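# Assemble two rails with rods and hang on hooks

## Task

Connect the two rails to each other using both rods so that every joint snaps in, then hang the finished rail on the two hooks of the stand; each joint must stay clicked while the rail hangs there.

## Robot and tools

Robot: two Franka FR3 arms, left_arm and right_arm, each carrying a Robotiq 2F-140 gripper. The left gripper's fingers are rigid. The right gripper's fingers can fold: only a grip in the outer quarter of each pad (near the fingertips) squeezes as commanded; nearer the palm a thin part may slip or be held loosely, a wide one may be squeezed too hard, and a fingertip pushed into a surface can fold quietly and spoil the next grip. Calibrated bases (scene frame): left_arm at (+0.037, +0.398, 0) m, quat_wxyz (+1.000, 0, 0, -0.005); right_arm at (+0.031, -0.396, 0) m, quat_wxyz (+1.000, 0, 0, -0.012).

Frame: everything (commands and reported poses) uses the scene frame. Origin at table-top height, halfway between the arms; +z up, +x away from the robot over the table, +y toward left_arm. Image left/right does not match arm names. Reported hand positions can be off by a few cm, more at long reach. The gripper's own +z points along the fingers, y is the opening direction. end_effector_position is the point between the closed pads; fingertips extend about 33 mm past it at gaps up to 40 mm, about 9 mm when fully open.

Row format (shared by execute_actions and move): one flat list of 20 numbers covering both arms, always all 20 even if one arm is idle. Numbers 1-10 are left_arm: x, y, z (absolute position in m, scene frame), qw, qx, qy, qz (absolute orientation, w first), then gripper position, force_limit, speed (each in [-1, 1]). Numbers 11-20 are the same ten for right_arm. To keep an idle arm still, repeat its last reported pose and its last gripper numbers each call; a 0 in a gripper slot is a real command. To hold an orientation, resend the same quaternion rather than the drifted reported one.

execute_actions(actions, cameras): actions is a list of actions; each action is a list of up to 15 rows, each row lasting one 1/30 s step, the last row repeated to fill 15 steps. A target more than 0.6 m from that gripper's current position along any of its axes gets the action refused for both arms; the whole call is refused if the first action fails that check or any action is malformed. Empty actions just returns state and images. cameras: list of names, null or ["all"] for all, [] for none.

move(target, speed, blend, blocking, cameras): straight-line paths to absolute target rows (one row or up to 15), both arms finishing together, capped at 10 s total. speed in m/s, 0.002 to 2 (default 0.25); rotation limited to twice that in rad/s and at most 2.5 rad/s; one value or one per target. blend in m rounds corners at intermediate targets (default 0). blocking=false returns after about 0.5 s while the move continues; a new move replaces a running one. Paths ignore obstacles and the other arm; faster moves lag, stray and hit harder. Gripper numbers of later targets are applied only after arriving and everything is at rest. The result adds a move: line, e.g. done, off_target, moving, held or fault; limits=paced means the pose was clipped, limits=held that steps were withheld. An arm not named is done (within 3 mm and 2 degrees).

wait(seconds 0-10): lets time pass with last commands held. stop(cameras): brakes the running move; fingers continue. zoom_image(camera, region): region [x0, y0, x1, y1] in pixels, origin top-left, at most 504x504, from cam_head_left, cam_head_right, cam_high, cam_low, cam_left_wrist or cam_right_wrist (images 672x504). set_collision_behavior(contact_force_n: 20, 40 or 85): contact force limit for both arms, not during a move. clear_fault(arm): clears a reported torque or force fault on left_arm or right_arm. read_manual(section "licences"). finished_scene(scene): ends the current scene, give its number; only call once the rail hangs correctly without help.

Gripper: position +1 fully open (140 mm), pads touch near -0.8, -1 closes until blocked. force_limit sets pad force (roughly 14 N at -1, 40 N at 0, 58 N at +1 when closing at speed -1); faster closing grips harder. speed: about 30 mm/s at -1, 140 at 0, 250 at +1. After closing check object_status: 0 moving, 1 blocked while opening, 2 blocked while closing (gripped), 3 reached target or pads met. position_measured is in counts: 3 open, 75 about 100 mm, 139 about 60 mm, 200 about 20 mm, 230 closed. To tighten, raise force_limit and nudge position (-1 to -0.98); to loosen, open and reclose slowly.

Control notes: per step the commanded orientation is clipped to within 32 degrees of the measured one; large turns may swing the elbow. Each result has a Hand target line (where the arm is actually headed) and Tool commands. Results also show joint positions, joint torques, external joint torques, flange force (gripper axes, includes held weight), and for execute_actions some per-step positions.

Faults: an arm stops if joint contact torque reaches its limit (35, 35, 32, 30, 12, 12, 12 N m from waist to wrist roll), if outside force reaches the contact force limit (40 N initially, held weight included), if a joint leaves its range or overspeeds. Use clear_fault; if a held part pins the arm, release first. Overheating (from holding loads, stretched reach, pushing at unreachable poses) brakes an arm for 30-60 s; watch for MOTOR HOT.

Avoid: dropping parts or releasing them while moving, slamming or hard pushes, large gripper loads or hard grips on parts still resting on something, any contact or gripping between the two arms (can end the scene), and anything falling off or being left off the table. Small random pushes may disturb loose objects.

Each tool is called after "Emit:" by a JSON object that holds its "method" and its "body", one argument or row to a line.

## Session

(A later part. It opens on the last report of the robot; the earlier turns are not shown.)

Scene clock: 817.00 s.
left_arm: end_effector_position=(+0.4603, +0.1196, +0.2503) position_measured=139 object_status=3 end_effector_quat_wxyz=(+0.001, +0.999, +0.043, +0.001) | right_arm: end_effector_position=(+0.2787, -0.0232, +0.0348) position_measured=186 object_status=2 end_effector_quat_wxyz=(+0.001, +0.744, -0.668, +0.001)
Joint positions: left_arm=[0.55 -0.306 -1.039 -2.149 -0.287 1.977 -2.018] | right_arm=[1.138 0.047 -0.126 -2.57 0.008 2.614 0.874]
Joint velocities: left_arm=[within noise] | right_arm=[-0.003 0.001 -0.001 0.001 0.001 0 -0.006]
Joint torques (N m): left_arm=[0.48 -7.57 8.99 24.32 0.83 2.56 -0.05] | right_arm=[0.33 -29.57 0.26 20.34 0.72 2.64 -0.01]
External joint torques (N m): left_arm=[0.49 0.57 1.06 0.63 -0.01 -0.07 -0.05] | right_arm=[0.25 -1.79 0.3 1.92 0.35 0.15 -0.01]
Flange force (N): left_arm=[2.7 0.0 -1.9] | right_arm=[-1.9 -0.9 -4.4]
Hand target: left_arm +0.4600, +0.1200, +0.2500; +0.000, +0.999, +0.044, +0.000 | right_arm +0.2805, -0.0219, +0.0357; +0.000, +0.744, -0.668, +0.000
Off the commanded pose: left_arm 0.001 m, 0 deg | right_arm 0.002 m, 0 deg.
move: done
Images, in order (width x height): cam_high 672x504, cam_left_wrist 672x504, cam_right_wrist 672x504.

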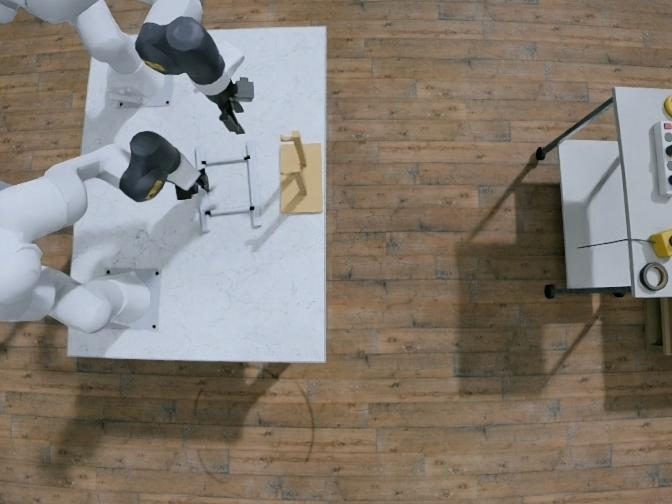

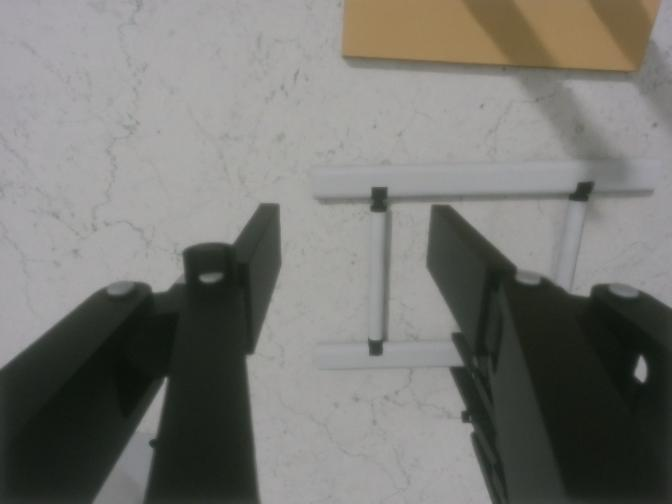

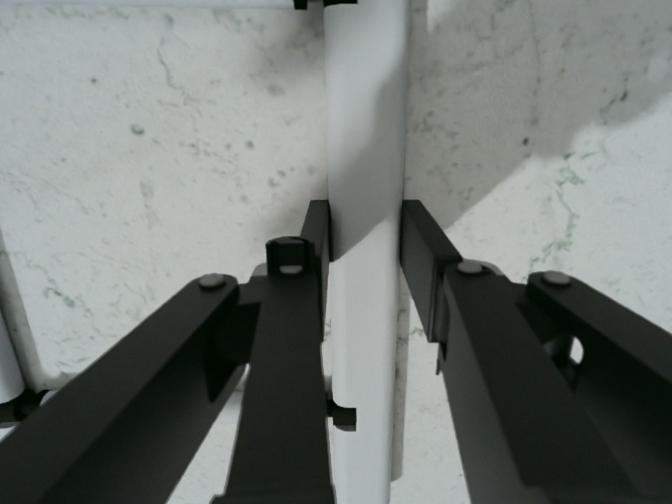

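Emit:
{"method": "move", "body": {
  "target": [
    [0.46, 0.12, 0.25, 0, 0.99905, 0.04362, 0, -0.08, -0.05, -1, 0.2840, -0.0217, 0.0357, 0, 0.74431, -0.66783, 0, -1, -0.05, -1]
  ],
  "speed": [0.01],
  "cameras": ["cam_high", "cam_right_wrist", "cam_left_wrist"]
}}

Emit:
{"method": "zoom_image", "body": {
  "camera": "cam_high",
  "region": [170, 120, 290, 240]
}}

Emit:
{"method": "zoom_image", "body": {
  "camera": "cam_left_wrist",
  "region": [310, 310, 440, 410]
}}

Emit:
{"method": "zoom_image", "body": {
  "camera": "cam_right_wrist",
  "region": [260, 0, 420, 80]
}}

Scene clock: 830.50 s.
left_arm: end_effector_position=(+0.4603, +0.1196, +0.2503) position_measured=139 object_status=3 end_effector_quat_wxyz=(+0.001, +0.999, +0.043, +0.001) | right_arm: end_effector_position=(+0.2820, -0.0227, +0.0347) position_measured=186 object_status=2 end_effector_quat_wxyz=(+0.001, +0.744, -0.668, +0.001)
Joint positions: left_arm=[0.55 -0.306 -1.039 -2.149 -0.287 1.977 -2.018] | right_arm=[1.132 0.053 -0.126 -2.564 0.01 2.614 0.867]
Joint velocities: left_arm=[within noise] | right_arm=[-0.002 0.001 -0.001 0.001 0.003 -0.002 -0.005]
Joint torques (N m): left_arm=[0.53 -7.54 8.97 24.32 0.84 2.56 -0.09] | right_arm=[0.16 -29.74 0.07 20.67 0.67 2.52 0.02]
External joint torques (N m): left_arm=[0.59 0.64 1.09 0.63 0 -0.06 -0.09] | right_arm=[0.04 -1.75 0.09 2.24 0.29 0.03 0.02]
Flange force (N): left_arm=[3.2 0.3 -1.7] | right_arm=[-2.6 -2.0 -4.8]
Hand target: left_arm +0.4600, +0.1200, +0.2500; +0.000, +0.999, +0.044, +0.000 | right_arm +0.2840, -0.0217, +0.0357; +0.000, +0.744, -0.668, +0.000
Off the commanded pose: left_arm 0.001 m, 0 deg | right_arm 0.002 m, 0 deg.
move: done
Images, in order (width x height): cam_high 672x504, cam_left_wrist 672x504, cam_right_wrist 672x504.

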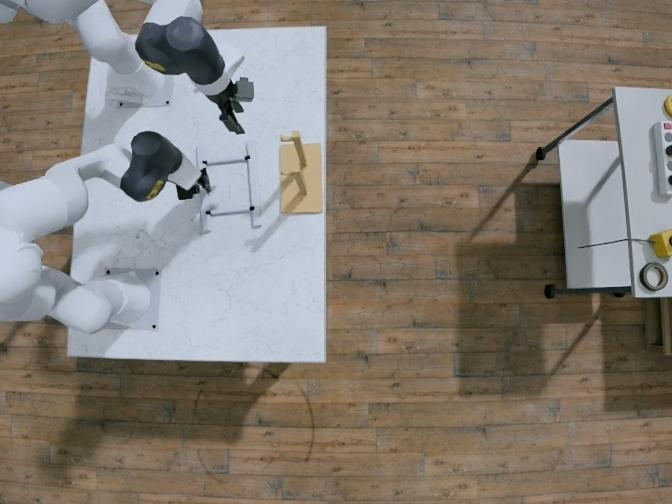

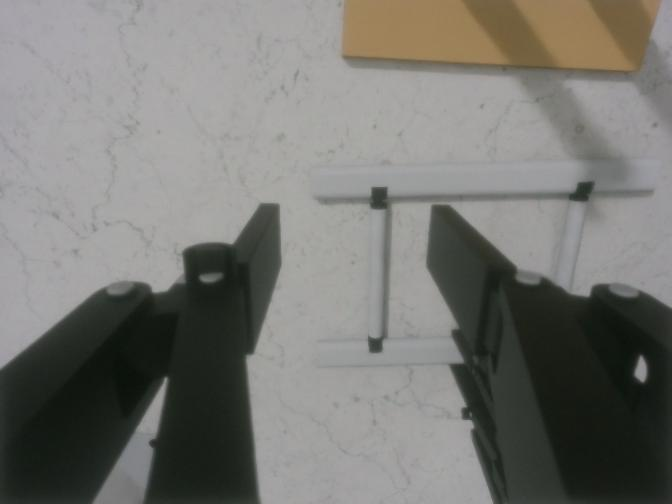

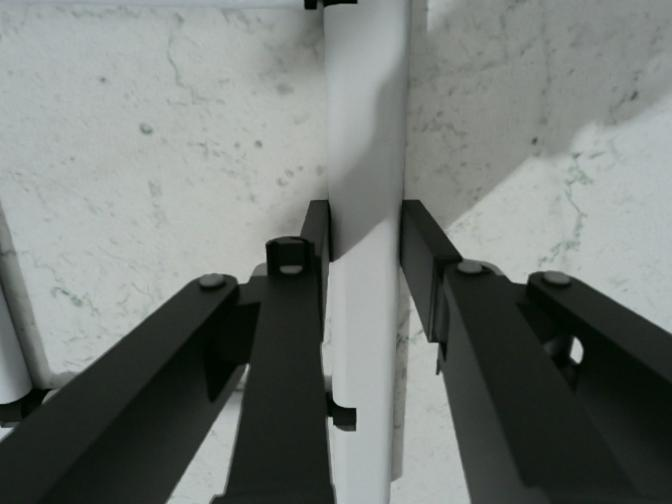

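Scaled by 4.200 from the camera's 672x504 image, which has a finer 960x720 frame.

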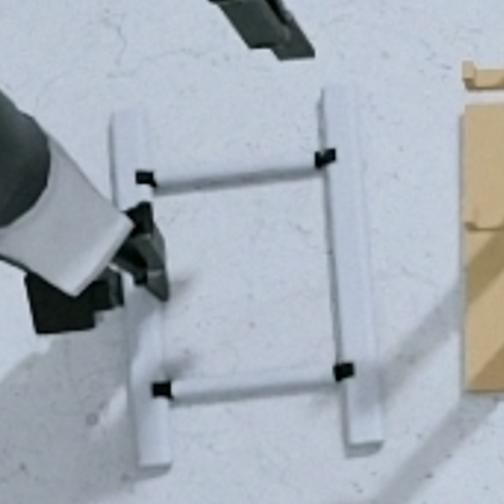

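Scaled by 3.877 from the camera's 672x504 image, which has a finer 960x720 frame.

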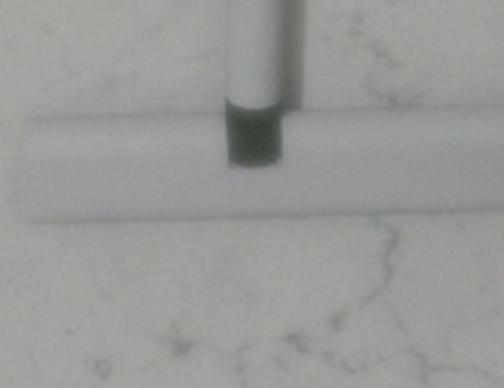

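Scaled by 3.150 from the camera's 672x504 image, which has a finer 960x720 frame.

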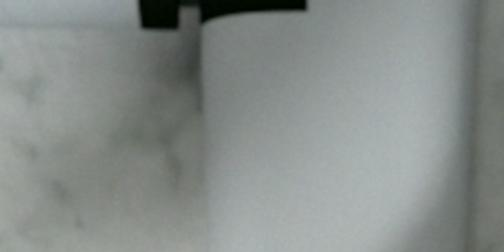

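Emit:
{"method": "move", "body": {
  "target": [
    [0.46, 0.12, 0.25, 0, 0.99905, 0.04362, 0, -0.08, -0.05, -1, 0.2870, -0.0215, 0.0357, 0, 0.74431, -0.66783, 0, -1, -0.05, -1]
  ],
  "speed": [0.01],
  "cameras": ["cam_high", "cam_right_wrist", "cam_left_wrist"]
}}

Emit:
{"method": "zoom_image", "body": {
  "camera": "cam_high",
  "region": [170, 120, 290, 240]
}}

Emit:
{"method": "zoom_image", "body": {
  "camera": "cam_left_wrist",
  "region": [310, 310, 440, 410]
}}

Emit:
{"method": "zoom_image", "body": {
  "camera": "cam_right_wrist",
  "region": [260, 0, 420, 80]
}}

Scene clock: 841.03 s.
left_arm: end_effector_position=(+0.4603, +0.1196, +0.2503) position_measured=139 object_status=3 end_effector_quat_wxyz=(+0.001, +0.999, +0.043, +0.001) | right_arm: end_effector_position=(+0.2849, -0.0225, +0.0347) position_measured=186 object_status=2 end_effector_quat_wxyz=(+0.001, +0.744, -0.668, +0.001)
Joint positions: left_arm=[0.55 -0.306 -1.039 -2.149 -0.287 1.977 -2.018] | right_arm=[1.127 0.057 -0.126 -2.558 0.011 2.612 0.861]
Joint velocities: left_arm=[within noise] | right_arm=[-0.003 0 0 0.001 0 -0.003 -0.006]
Joint torques (N m): left_arm=[0.47 -7.55 9.04 24.34 0.82 2.57 -0.03] | right_arm=[0.85 -29.61 -0.07 21.21 0.62 2.48 0.03]
External joint torques (N m): left_arm=[0.58 0.61 1.21 0.66 -0.01 -0.06 -0.03] | right_arm=[0.88 -1.51 0.1 2.8 0.23 0 0.03]
Flange force (N): left_arm=[2.7 -0.2 -2.0] | right_arm=[-5.1 -2.7 -4.4]
Hand target: left_arm +0.4600, +0.1200, +0.2500; +0.000, +0.999, +0.044, +0.000 | right_arm +0.2870, -0.0215, +0.0357; +0.000, +0.744, -0.668, +0.000
Off the commanded pose: left_arm 0.001 m, 0 deg | right_arm 0.003 m, 0 deg.
move: done
Images, in order (width x height): cam_high 672x504, cam_left_wrist 672x504, cam_right_wrist 672x504.

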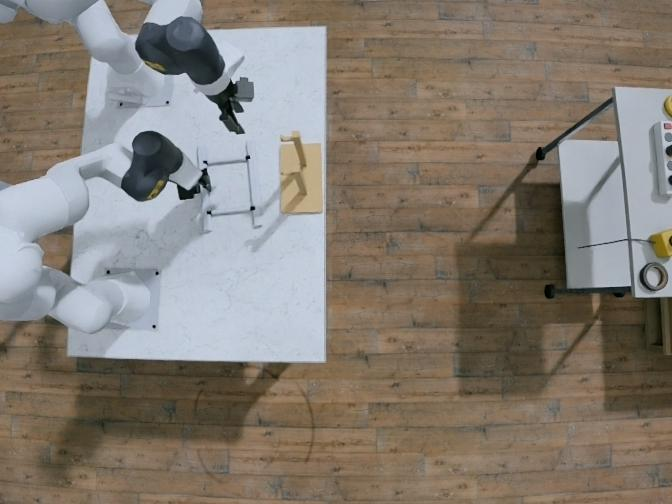

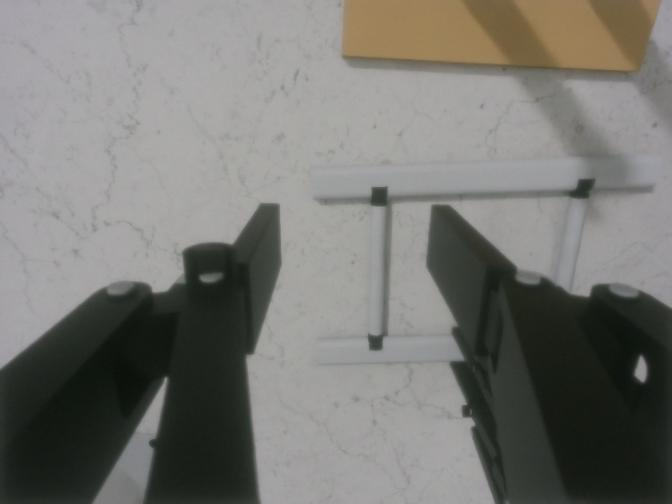

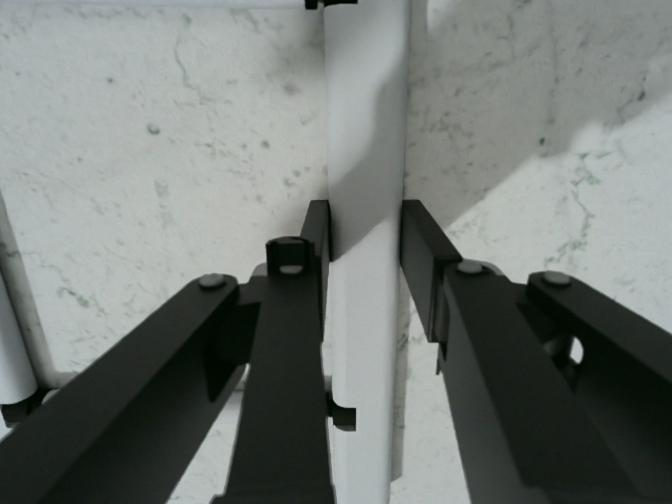

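Scaled by 4.200 from the camera's 672x504 image, which has a finer 960x720 frame.

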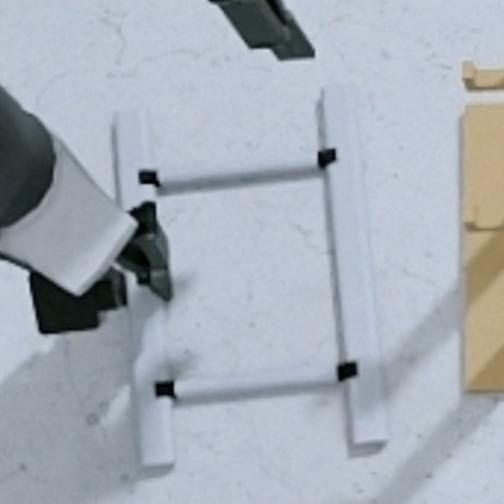

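Scaled by 3.877 from the camera's 672x504 image, which has a finer 960x720 frame.

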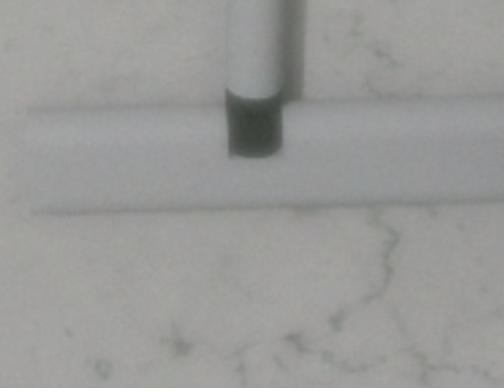

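Scaled by 3.150 from the camera's 672x504 image, which has a finer 960x720 frame.

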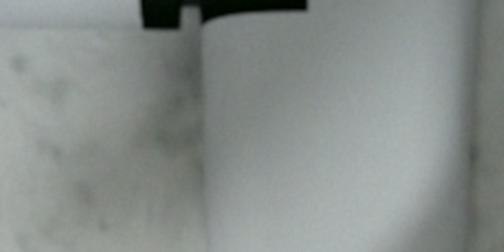

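Emit:
{"method": "move", "body": {
  "target": [
    [0.46, 0.12, 0.25, 0, 0.99905, 0.04362, 0, -0.08, -0.05, -1, 0.2870, -0.0215, 0.0357, 0, 0.74431, -0.66783, 0, -0.2, -0.05, -1],
    [0.46, 0.12, 0.25, 0, 0.99905, 0.04362, 0, -0.08, -0.05, -1, 0.2870, -0.0215, 0.12, 0, 0.74431, -0.66783, 0, -0.2, -0.05, -1],
    [0.46, 0.12, 0.25, 0, 0.99905, 0.04362, 0, -0.08, -0.05, -1, 0.24, -0.08, 0.14, 0, 0.9063, -0.42262, 0, -0.2, -0.05, -1],
    [0.46, 0.12, 0.25, 0, 0.99905, 0.04362, 0, -0.08, -0.05, -1, 0.22, -0.11, 0.14, 0, 0.99905, 0.04362, 0, -0.2, -0.05, -1]
  ],
  "speed": [0.03, 0.08, 0.15, 0.15],
  "blend": [0, 0.02, 0.02, 0]
}}

Scene clock: 891.87 s.
left_arm: end_effector_position=(+0.4603, +0.1196, +0.2504) position_measured=139 object_status=3 end_effector_quat_wxyz=(+0.001, +0.999, +0.043, +0.001) | right_arm: end_effector_position=(+0.2200, -0.1090, +0.1400) position_measured=154 object_status=3 end_effector_quat_wxyz=(-0.001, +0.999, +0.039, +0.000)
Joint positions: left_arm=[0.55 -0.306 -1.039 -2.149 -0.287 1.977 -2.018] | right_arm=[1.549 -0.613 -0.568 -2.8 -0.399 2.226 -0.354]
Joint velocities: left_arm=[within noise] | right_arm=[-0.003 -0.001 0 0 0 0 -0.007]
Joint torques (N m): left_arm=[0.51 -7.56 9.02 24.3 0.84 2.57 -0.05] | right_arm=[1.7 -8.58 6.28 22.3 0.47 2.28 -0.03]
External joint torques (N m): left_arm=[0.53 0.63 1.11 0.64 -0.01 -0.05 -0.05] | right_arm=[1.67 -1.09 0.05 0.83 -0.14 -0.33 -0.03]
Flange force (N): left_arm=[2.9 0.1 -1.8] | right_arm=[-1.1 -1.2 -4.4]
Hand target: left_arm +0.4600, +0.1200, +0.2500; +0.000, +0.999, +0.044, +0.000 | right_arm +0.2200, -0.1100, +0.1400; +0.000, +0.999, +0.044, +0.000
Off the commanded pose: left_arm 0.001 m, 0 deg | right_arm 0.001 m, 1 deg.
move: done

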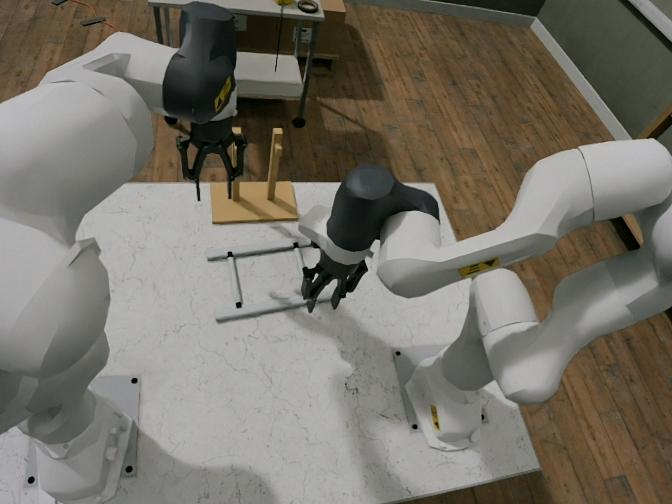

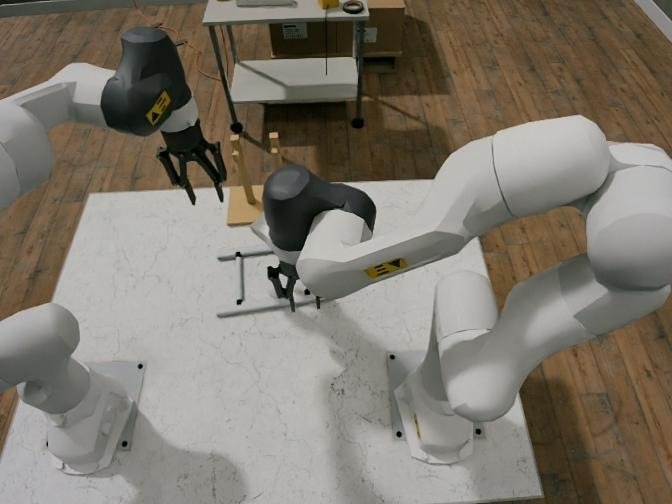

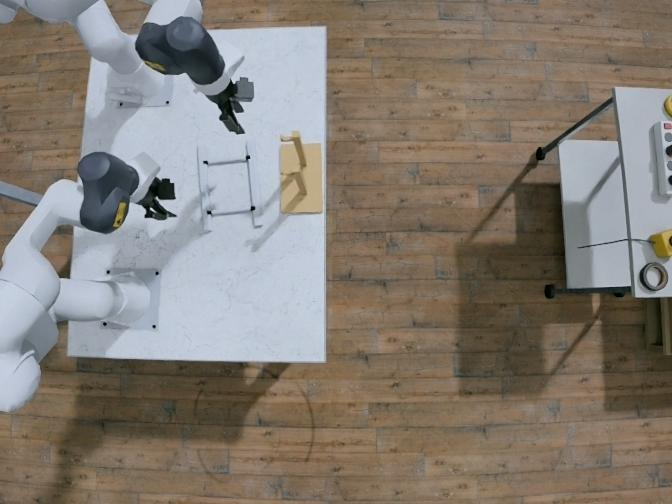

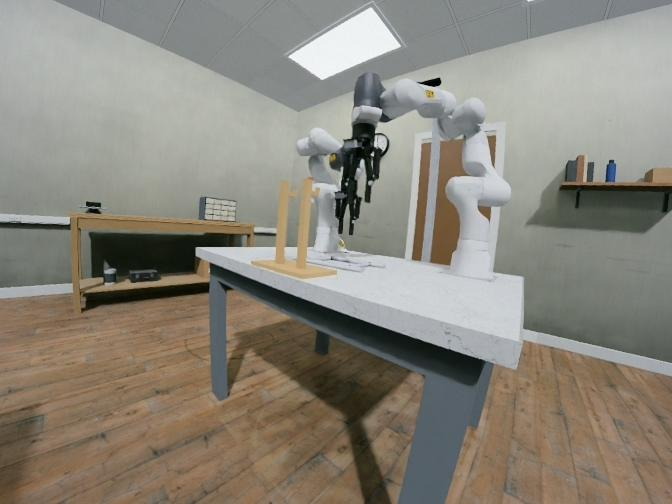

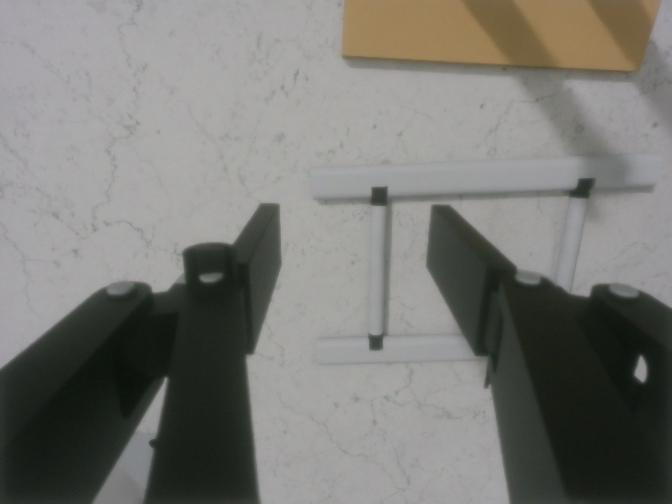

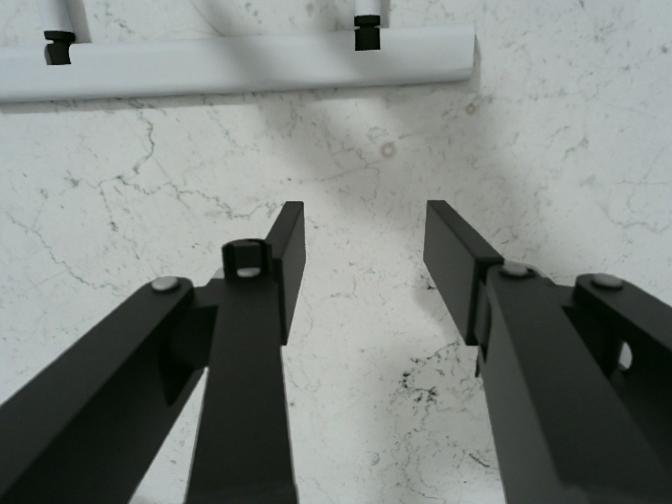

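Emit:
{"method": "zoom_image", "body": {
  "camera": "cam_high",
  "region": [170, 120, 290, 240]
}}

Emit:
{"method": "zoom_image", "body": {
  "camera": "cam_right_wrist",
  "region": [20, 0, 120, 100]
}}

Emit:
{"method": "zoom_image", "body": {
  "camera": "cam_right_wrist",
  "region": [320, 0, 420, 100]
}}

Emit:
{"method": "zoom_image", "body": {
  "camera": "cam_left_wrist",
  "region": [340, 160, 420, 240]
}}

Emit:
{"method": "zoom_image", "body": {
  "camera": "cam_left_wrist",
  "region": [540, 150, 620, 230]
}}

Scaled by 4.200 from the camera's 672x504 image, which has a finer 960x720 frame.

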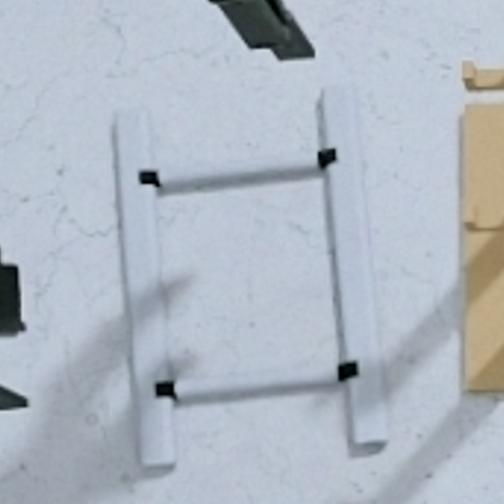

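Scaled by 5.040 from the camera's 672x504 image, which has a finer 960x720 frame.

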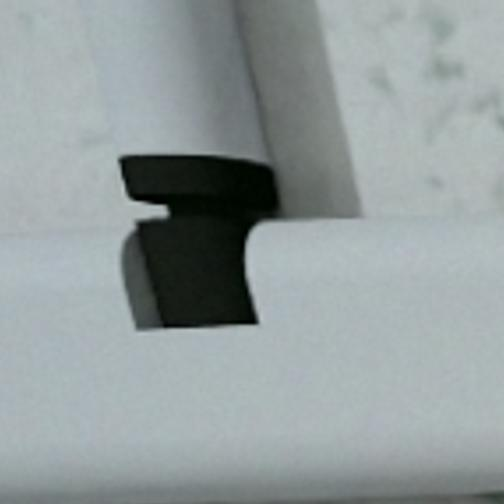

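Scaled by 5.040 from the camera's 672x504 image, which has a finer 960x720 frame.

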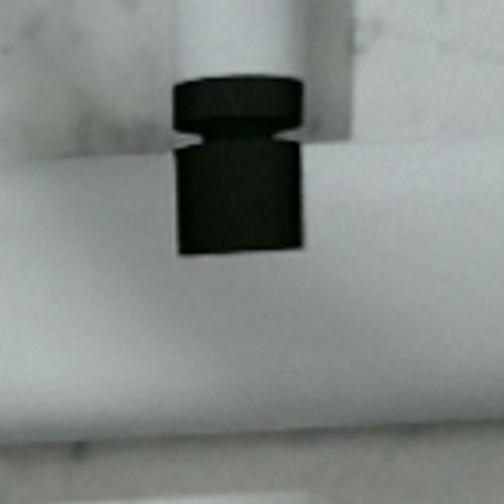

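Scaled by 6.300 from the camera's 672x504 image, which has a finer 960x720 frame.

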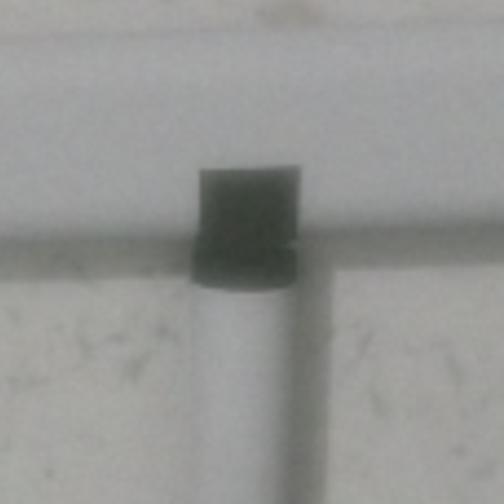

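Scaled by 6.300 from the camera's 672x504 image, which has a finer 960x720 frame.

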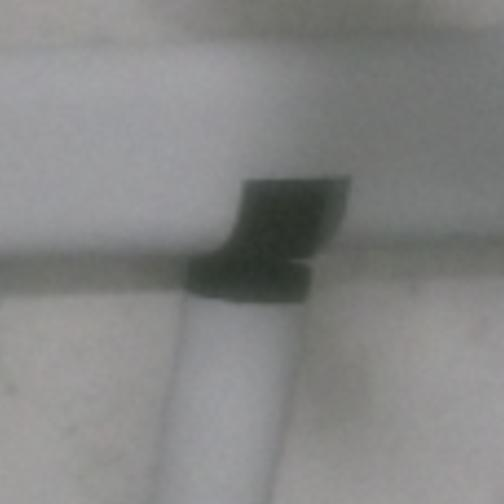

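Emit:
{"method": "move", "body": {
  "target": [
    [0.45, 0.05, 0.27, 0, 0.74314, -0.66913, 0, -0.08, -0.05, -1, 0.235, -0.107, 0.08, 0, 0.99854, 0.05408, 0, -0.08, -0.05, -1],
    [0.46, -0.03, 0.25, 0, 0.06105, -0.99813, 0, -0.08, -0.05, -1, 0.235, -0.107, 0.06, 0, 0.99854, 0.05408, 0, -0.08, -0.05, -1]
  ],
  "speed": [0.2, 0.2],
  "blend": [0.02, 0]
}}

Scene clock: 955.80 s.
left_arm: end_effector_position=(+0.4600, -0.0306, +0.2503) position_measured=139 object_status=3 end_effector_quat_wxyz=(+0.000, -0.064, +0.998, -0.001) | right_arm: end_effector_position=(+0.2353, -0.1065, +0.0611) position_measured=139 object_status=3 end_effector_quat_wxyz=(+0.000, +0.999, +0.052, +0.000)
Joint positions: left_arm=[0.177 0.268 -1.055 -1.801 0.247 1.927 0.483] | right_arm=[1.626 -0.359 -0.73 -2.844 -0.42 2.53 -0.42]
Joint velocities: left_arm=[0.001 0 0.001 0 0 -0.001 0.005] | right_arm=[within noise]
Joint torques (N m): left_arm=[0.58 -24.4 -6.93 24.91 0.87 2.39 0.15] | right_arm=[1.7 -11.11 4.74 18.75 0.54 2.87 0.07]
External joint torques (N m): left_arm=[0.54 1.12 0.42 0.89 0.17 -0.13 0.15] | right_arm=[1.75 -0.08 0.14 0.5 0.1 0.26 0.07]
Flange force (N): left_arm=[-5.8 -6.0 -0.9] | right_arm=[1.4 -6.3 2.5]
Hand target: left_arm +0.4600, -0.0300, +0.2500; +0.000, -0.061, +0.998, +0.000 | right_arm +0.2350, -0.1070, +0.0600; +0.000, +0.999, +0.054, +0.000
Off the commanded pose: left_arm 0.001 m, 0 deg | right_arm 0.001 m, 0 deg.
move: done

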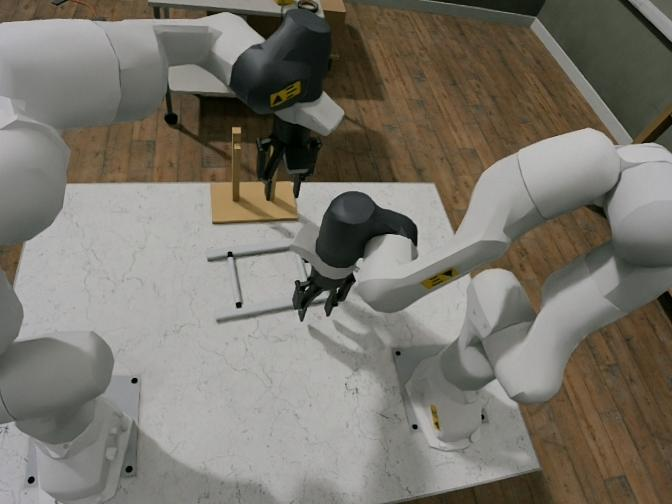

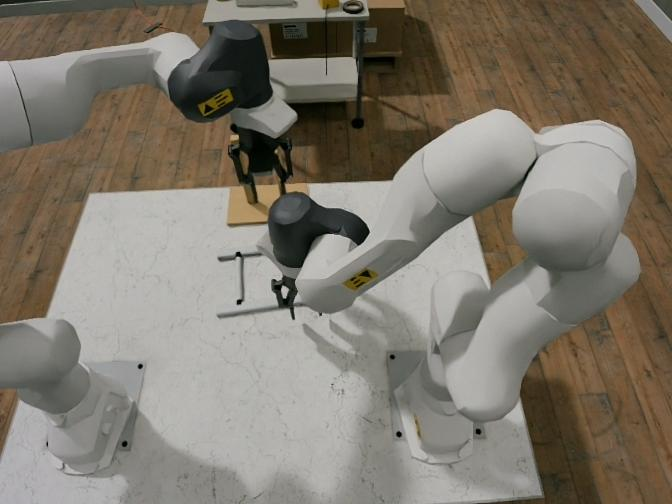

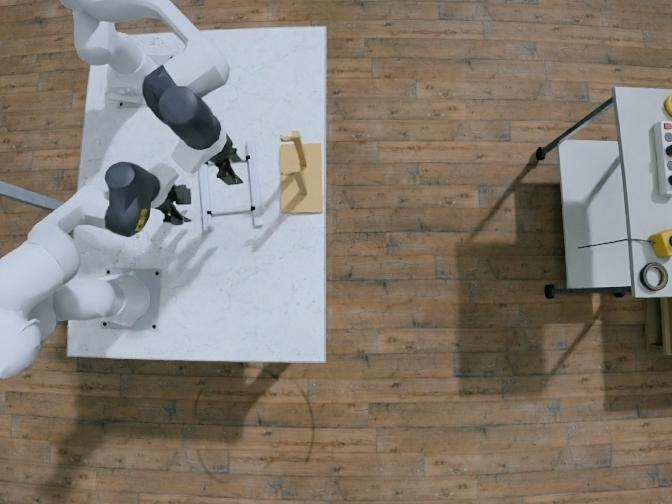

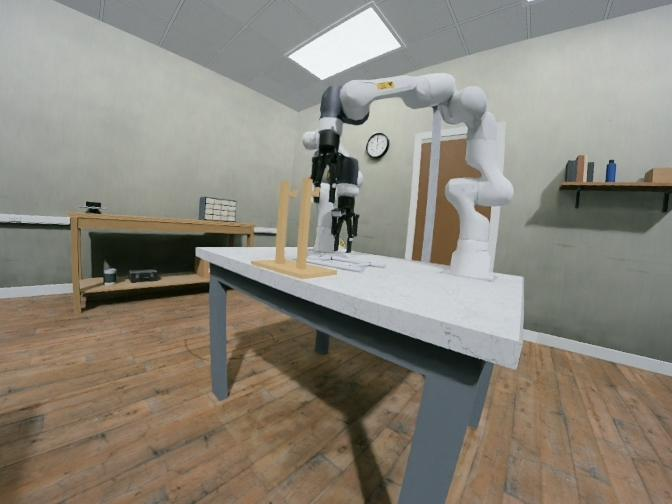

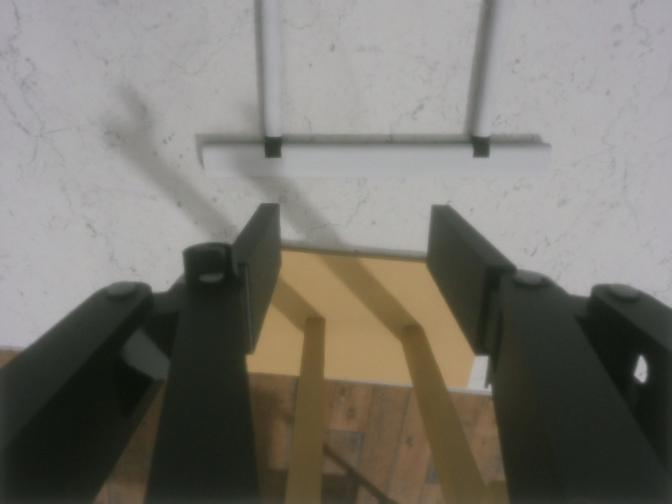

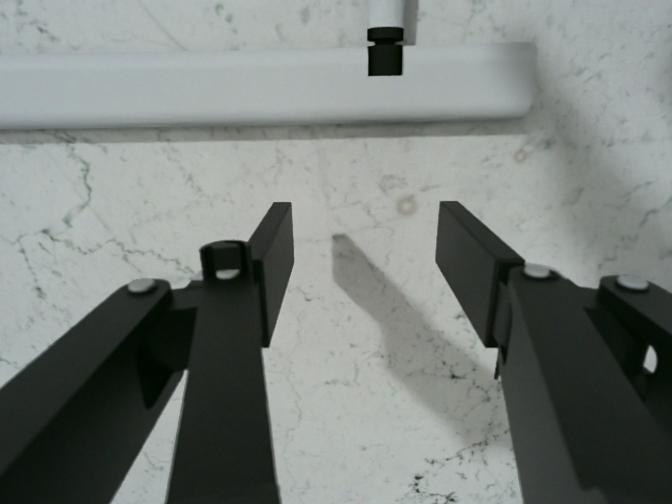

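Emit:
{"method": "move", "body": {
  "target": [
    [0.506, -0.089, 0.12, 0, 0.06105, -0.99813, 0, -0.08, -0.05, -1, 0.245, -0.108, 0.06, 0, 0.99854, 0.05408, 0, -0.08, -0.05, -1],
    [0.506, -0.089, 0.045, 0, 0.06105, -0.99813, 0, -0.08, -0.05, -1, 0.252, -0.108, 0.040, 0, 0.99854, 0.05408, 0, -0.08, -0.05, -1]
  ],
  "speed": [0.12, 0.05],
  "blend": [0.0, 0]
}}

Scene clock: 988.30 s.
left_arm: end_effector_position=(+0.5053, -0.0887, +0.0454) position_measured=139 object_status=3 end_effector_quat_wxyz=(-0.001, -0.059, +0.998, +0.000) | right_arm: end_effector_position=(+0.2509, -0.1091, +0.0399) position_measured=139 object_status=3 end_effector_quat_wxyz=(+0.001, +0.999, +0.053, +0.000)
Joint positions: left_arm=[-0.178 0.742 -0.743 -1.667 0.585 2.171 0.31] | right_arm=[1.698 -0.265 -0.841 -2.829 -0.4 2.612 -0.476]
Joint velocities: left_arm=[0.001 -0.001 0 -0.001 -0.001 0.004 -0.003] | right_arm=[0 0.001 -0.001 -0.001 0 0.002 -0.004]
Joint torques (N m): left_arm=[-0.55 -43.57 -13.75 21.25 0.78 2.8 -0.11] | right_arm=[2.26 -11.59 4.27 18.33 0.57 2.91 -0.05]
External joint torques (N m): left_arm=[-0.41 0.67 0.93 0.92 0.17 0.27 -0.11] | right_arm=[2.26 -0.13 0.26 1.16 0.18 0.31 -0.05]
Flange force (N): left_arm=[-3.9 -6.3 2.6] | right_arm=[4.4 -10.1 5.3]
Hand target: left_arm +0.5060, -0.0890, +0.0450; +0.000, -0.061, +0.998, +0.000 | right_arm +0.2520, -0.1080, +0.0400; +0.000, +0.999, +0.054, +0.000
Off the commanded pose: left_arm 0.001 m, 0 deg | right_arm 0.002 m, 0 deg.
move: done

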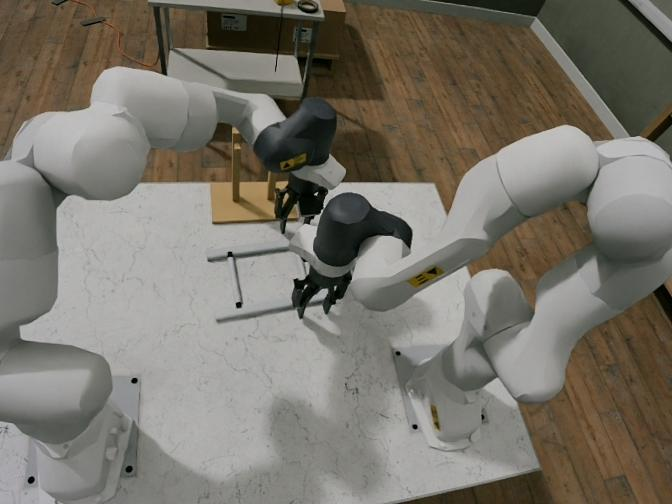

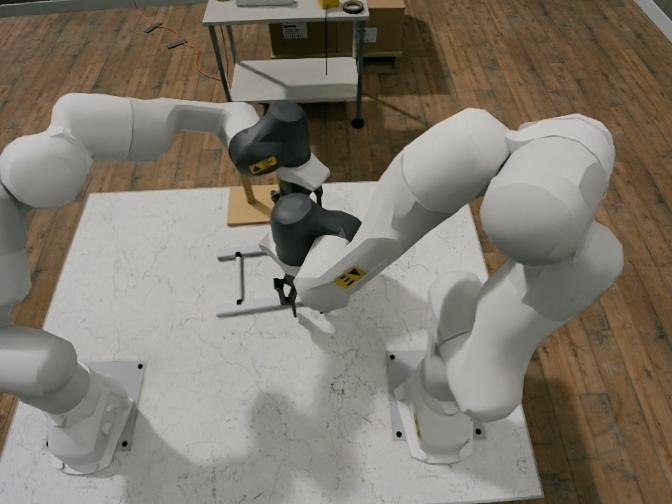

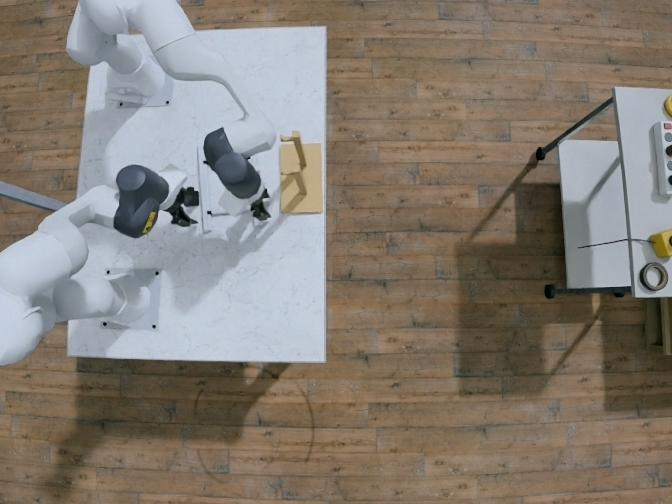

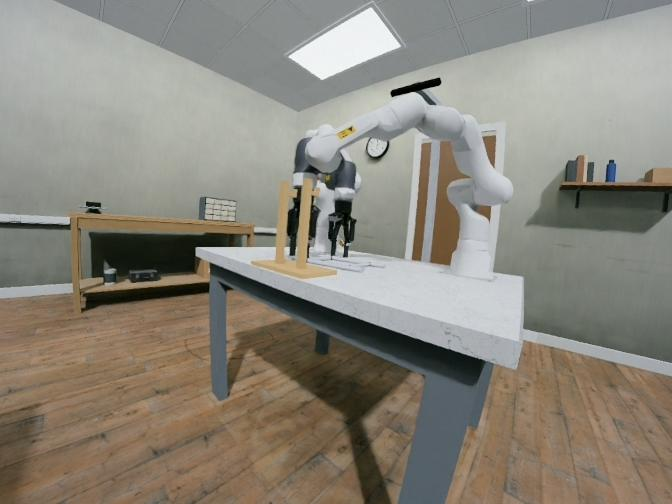

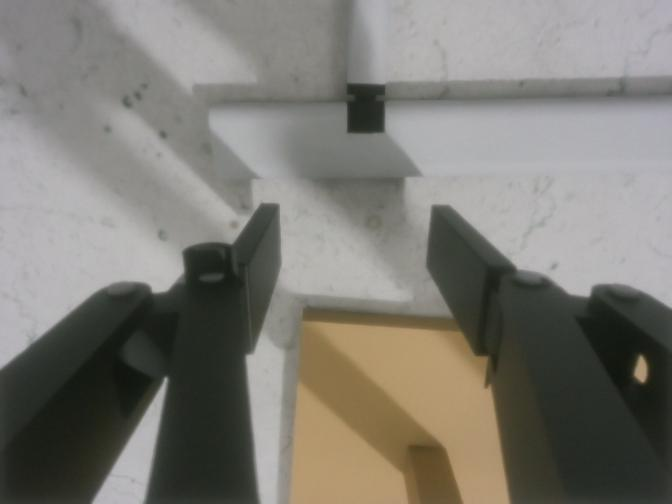

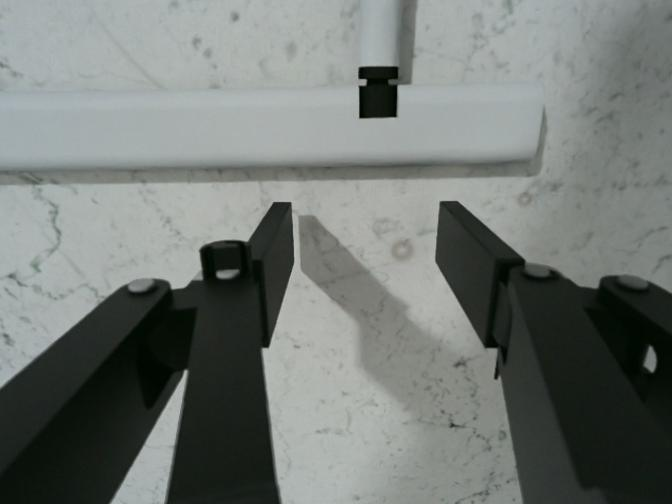

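Emit:
{"method": "move", "body": {
  "target": [
    [0.506, -0.0855, 0.0275, 0, 0.06105, -0.99813, 0, -0.08, -0.05, -1, 0.252, -0.1115, 0.0358, 0, 0.99819, 0.06018, 0, -0.08, -0.05, -1],
    [0.500, -0.0855, 0.0275, 0, 0.06105, -0.99813, 0, -0.08, -0.05, -1, 0.2635, -0.1110, 0.0358, 0, 0.99819, 0.06018, 0, -0.08, -0.05, -1]
  ],
  "speed": [0.03, 0.02],
  "blend": [0.0, 0],
  "cameras": ["cam_left_wrist", "cam_right_wrist"]
}}

Scene clock: 1002.90 s.
left_arm: end_effector_position=(+0.4998, -0.0847, +0.0268) position_measured=139 object_status=3 end_effector_quat_wxyz=(-0.001, -0.060, +0.998, +0.001) | right_arm: end_effector_position=(+0.2625, -0.1118, +0.0357) position_measured=139 object_status=3 end_effector_quat_wxyz=(+0.001, +0.998, +0.059, +0.000)
Joint positions: left_arm=[-0.182 0.751 -0.725 -1.7 0.599 2.213 0.295] | right_arm=[1.727 -0.241 -0.898 -2.816 -0.392 2.629 -0.523]
Joint velocities: left_arm=[within noise] | right_arm=[0 0 -0.001 0 0.001 0.001 -0.006]
Joint torques (N m): left_arm=[-0.53 -44.04 -14.06 20.55 0.5 2.84 -0.09] | right_arm=[1.74 -11.34 4.04 17.95 0.61 2.83 -0.01]
External joint torques (N m): left_arm=[-0.4 0.19 0.58 0.55 -0.1 0.3 -0.09] | right_arm=[1.72 -0.15 0.1 0.92 0.23 0.21 -0.01]
Flange force (N): left_arm=[-1.7 -3.3 1.5] | right_arm=[4.4 -8.2 5.0]
Hand target: left_arm +0.5000, -0.0855, +0.0275; +0.000, -0.061, +0.998, +0.000 | right_arm +0.2635, -0.1110, +0.0358; +0.000, +0.998, +0.060, +0.000
Off the commanded pose: left_arm 0.001 m, 0 deg | right_arm 0.001 m, 0 deg.
move: done
Images, in order (width x height): cam_left_wrist 672x504, cam_right_wrist 672x504.

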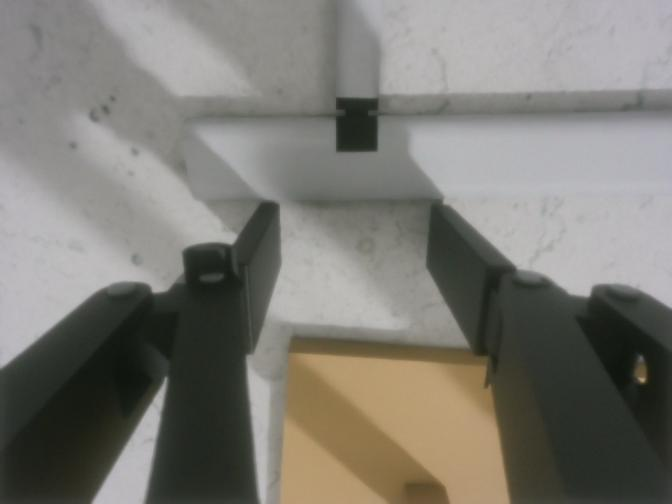

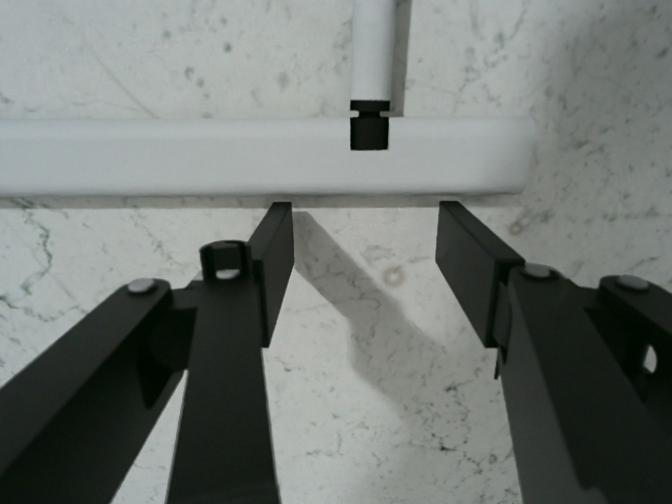

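Emit:
{"method": "zoom_image", "body": {
  "camera": "cam_left_wrist",
  "region": [315, 80, 399, 164]
}}

Emit:
{"method": "zoom_image", "body": {
  "camera": "cam_right_wrist",
  "region": [328, 80, 412, 164]
}}

Scaled by 6.000 from the camera's 672x504 image, which has a finer 960x720 frame.

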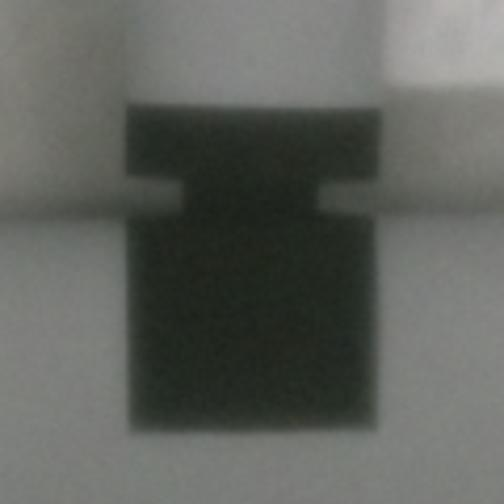

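Scaled by 6.000 from the camera's 672x504 image, which has a finer 960x720 frame.

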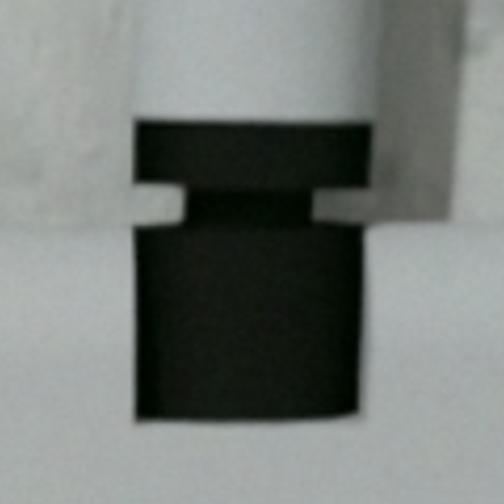

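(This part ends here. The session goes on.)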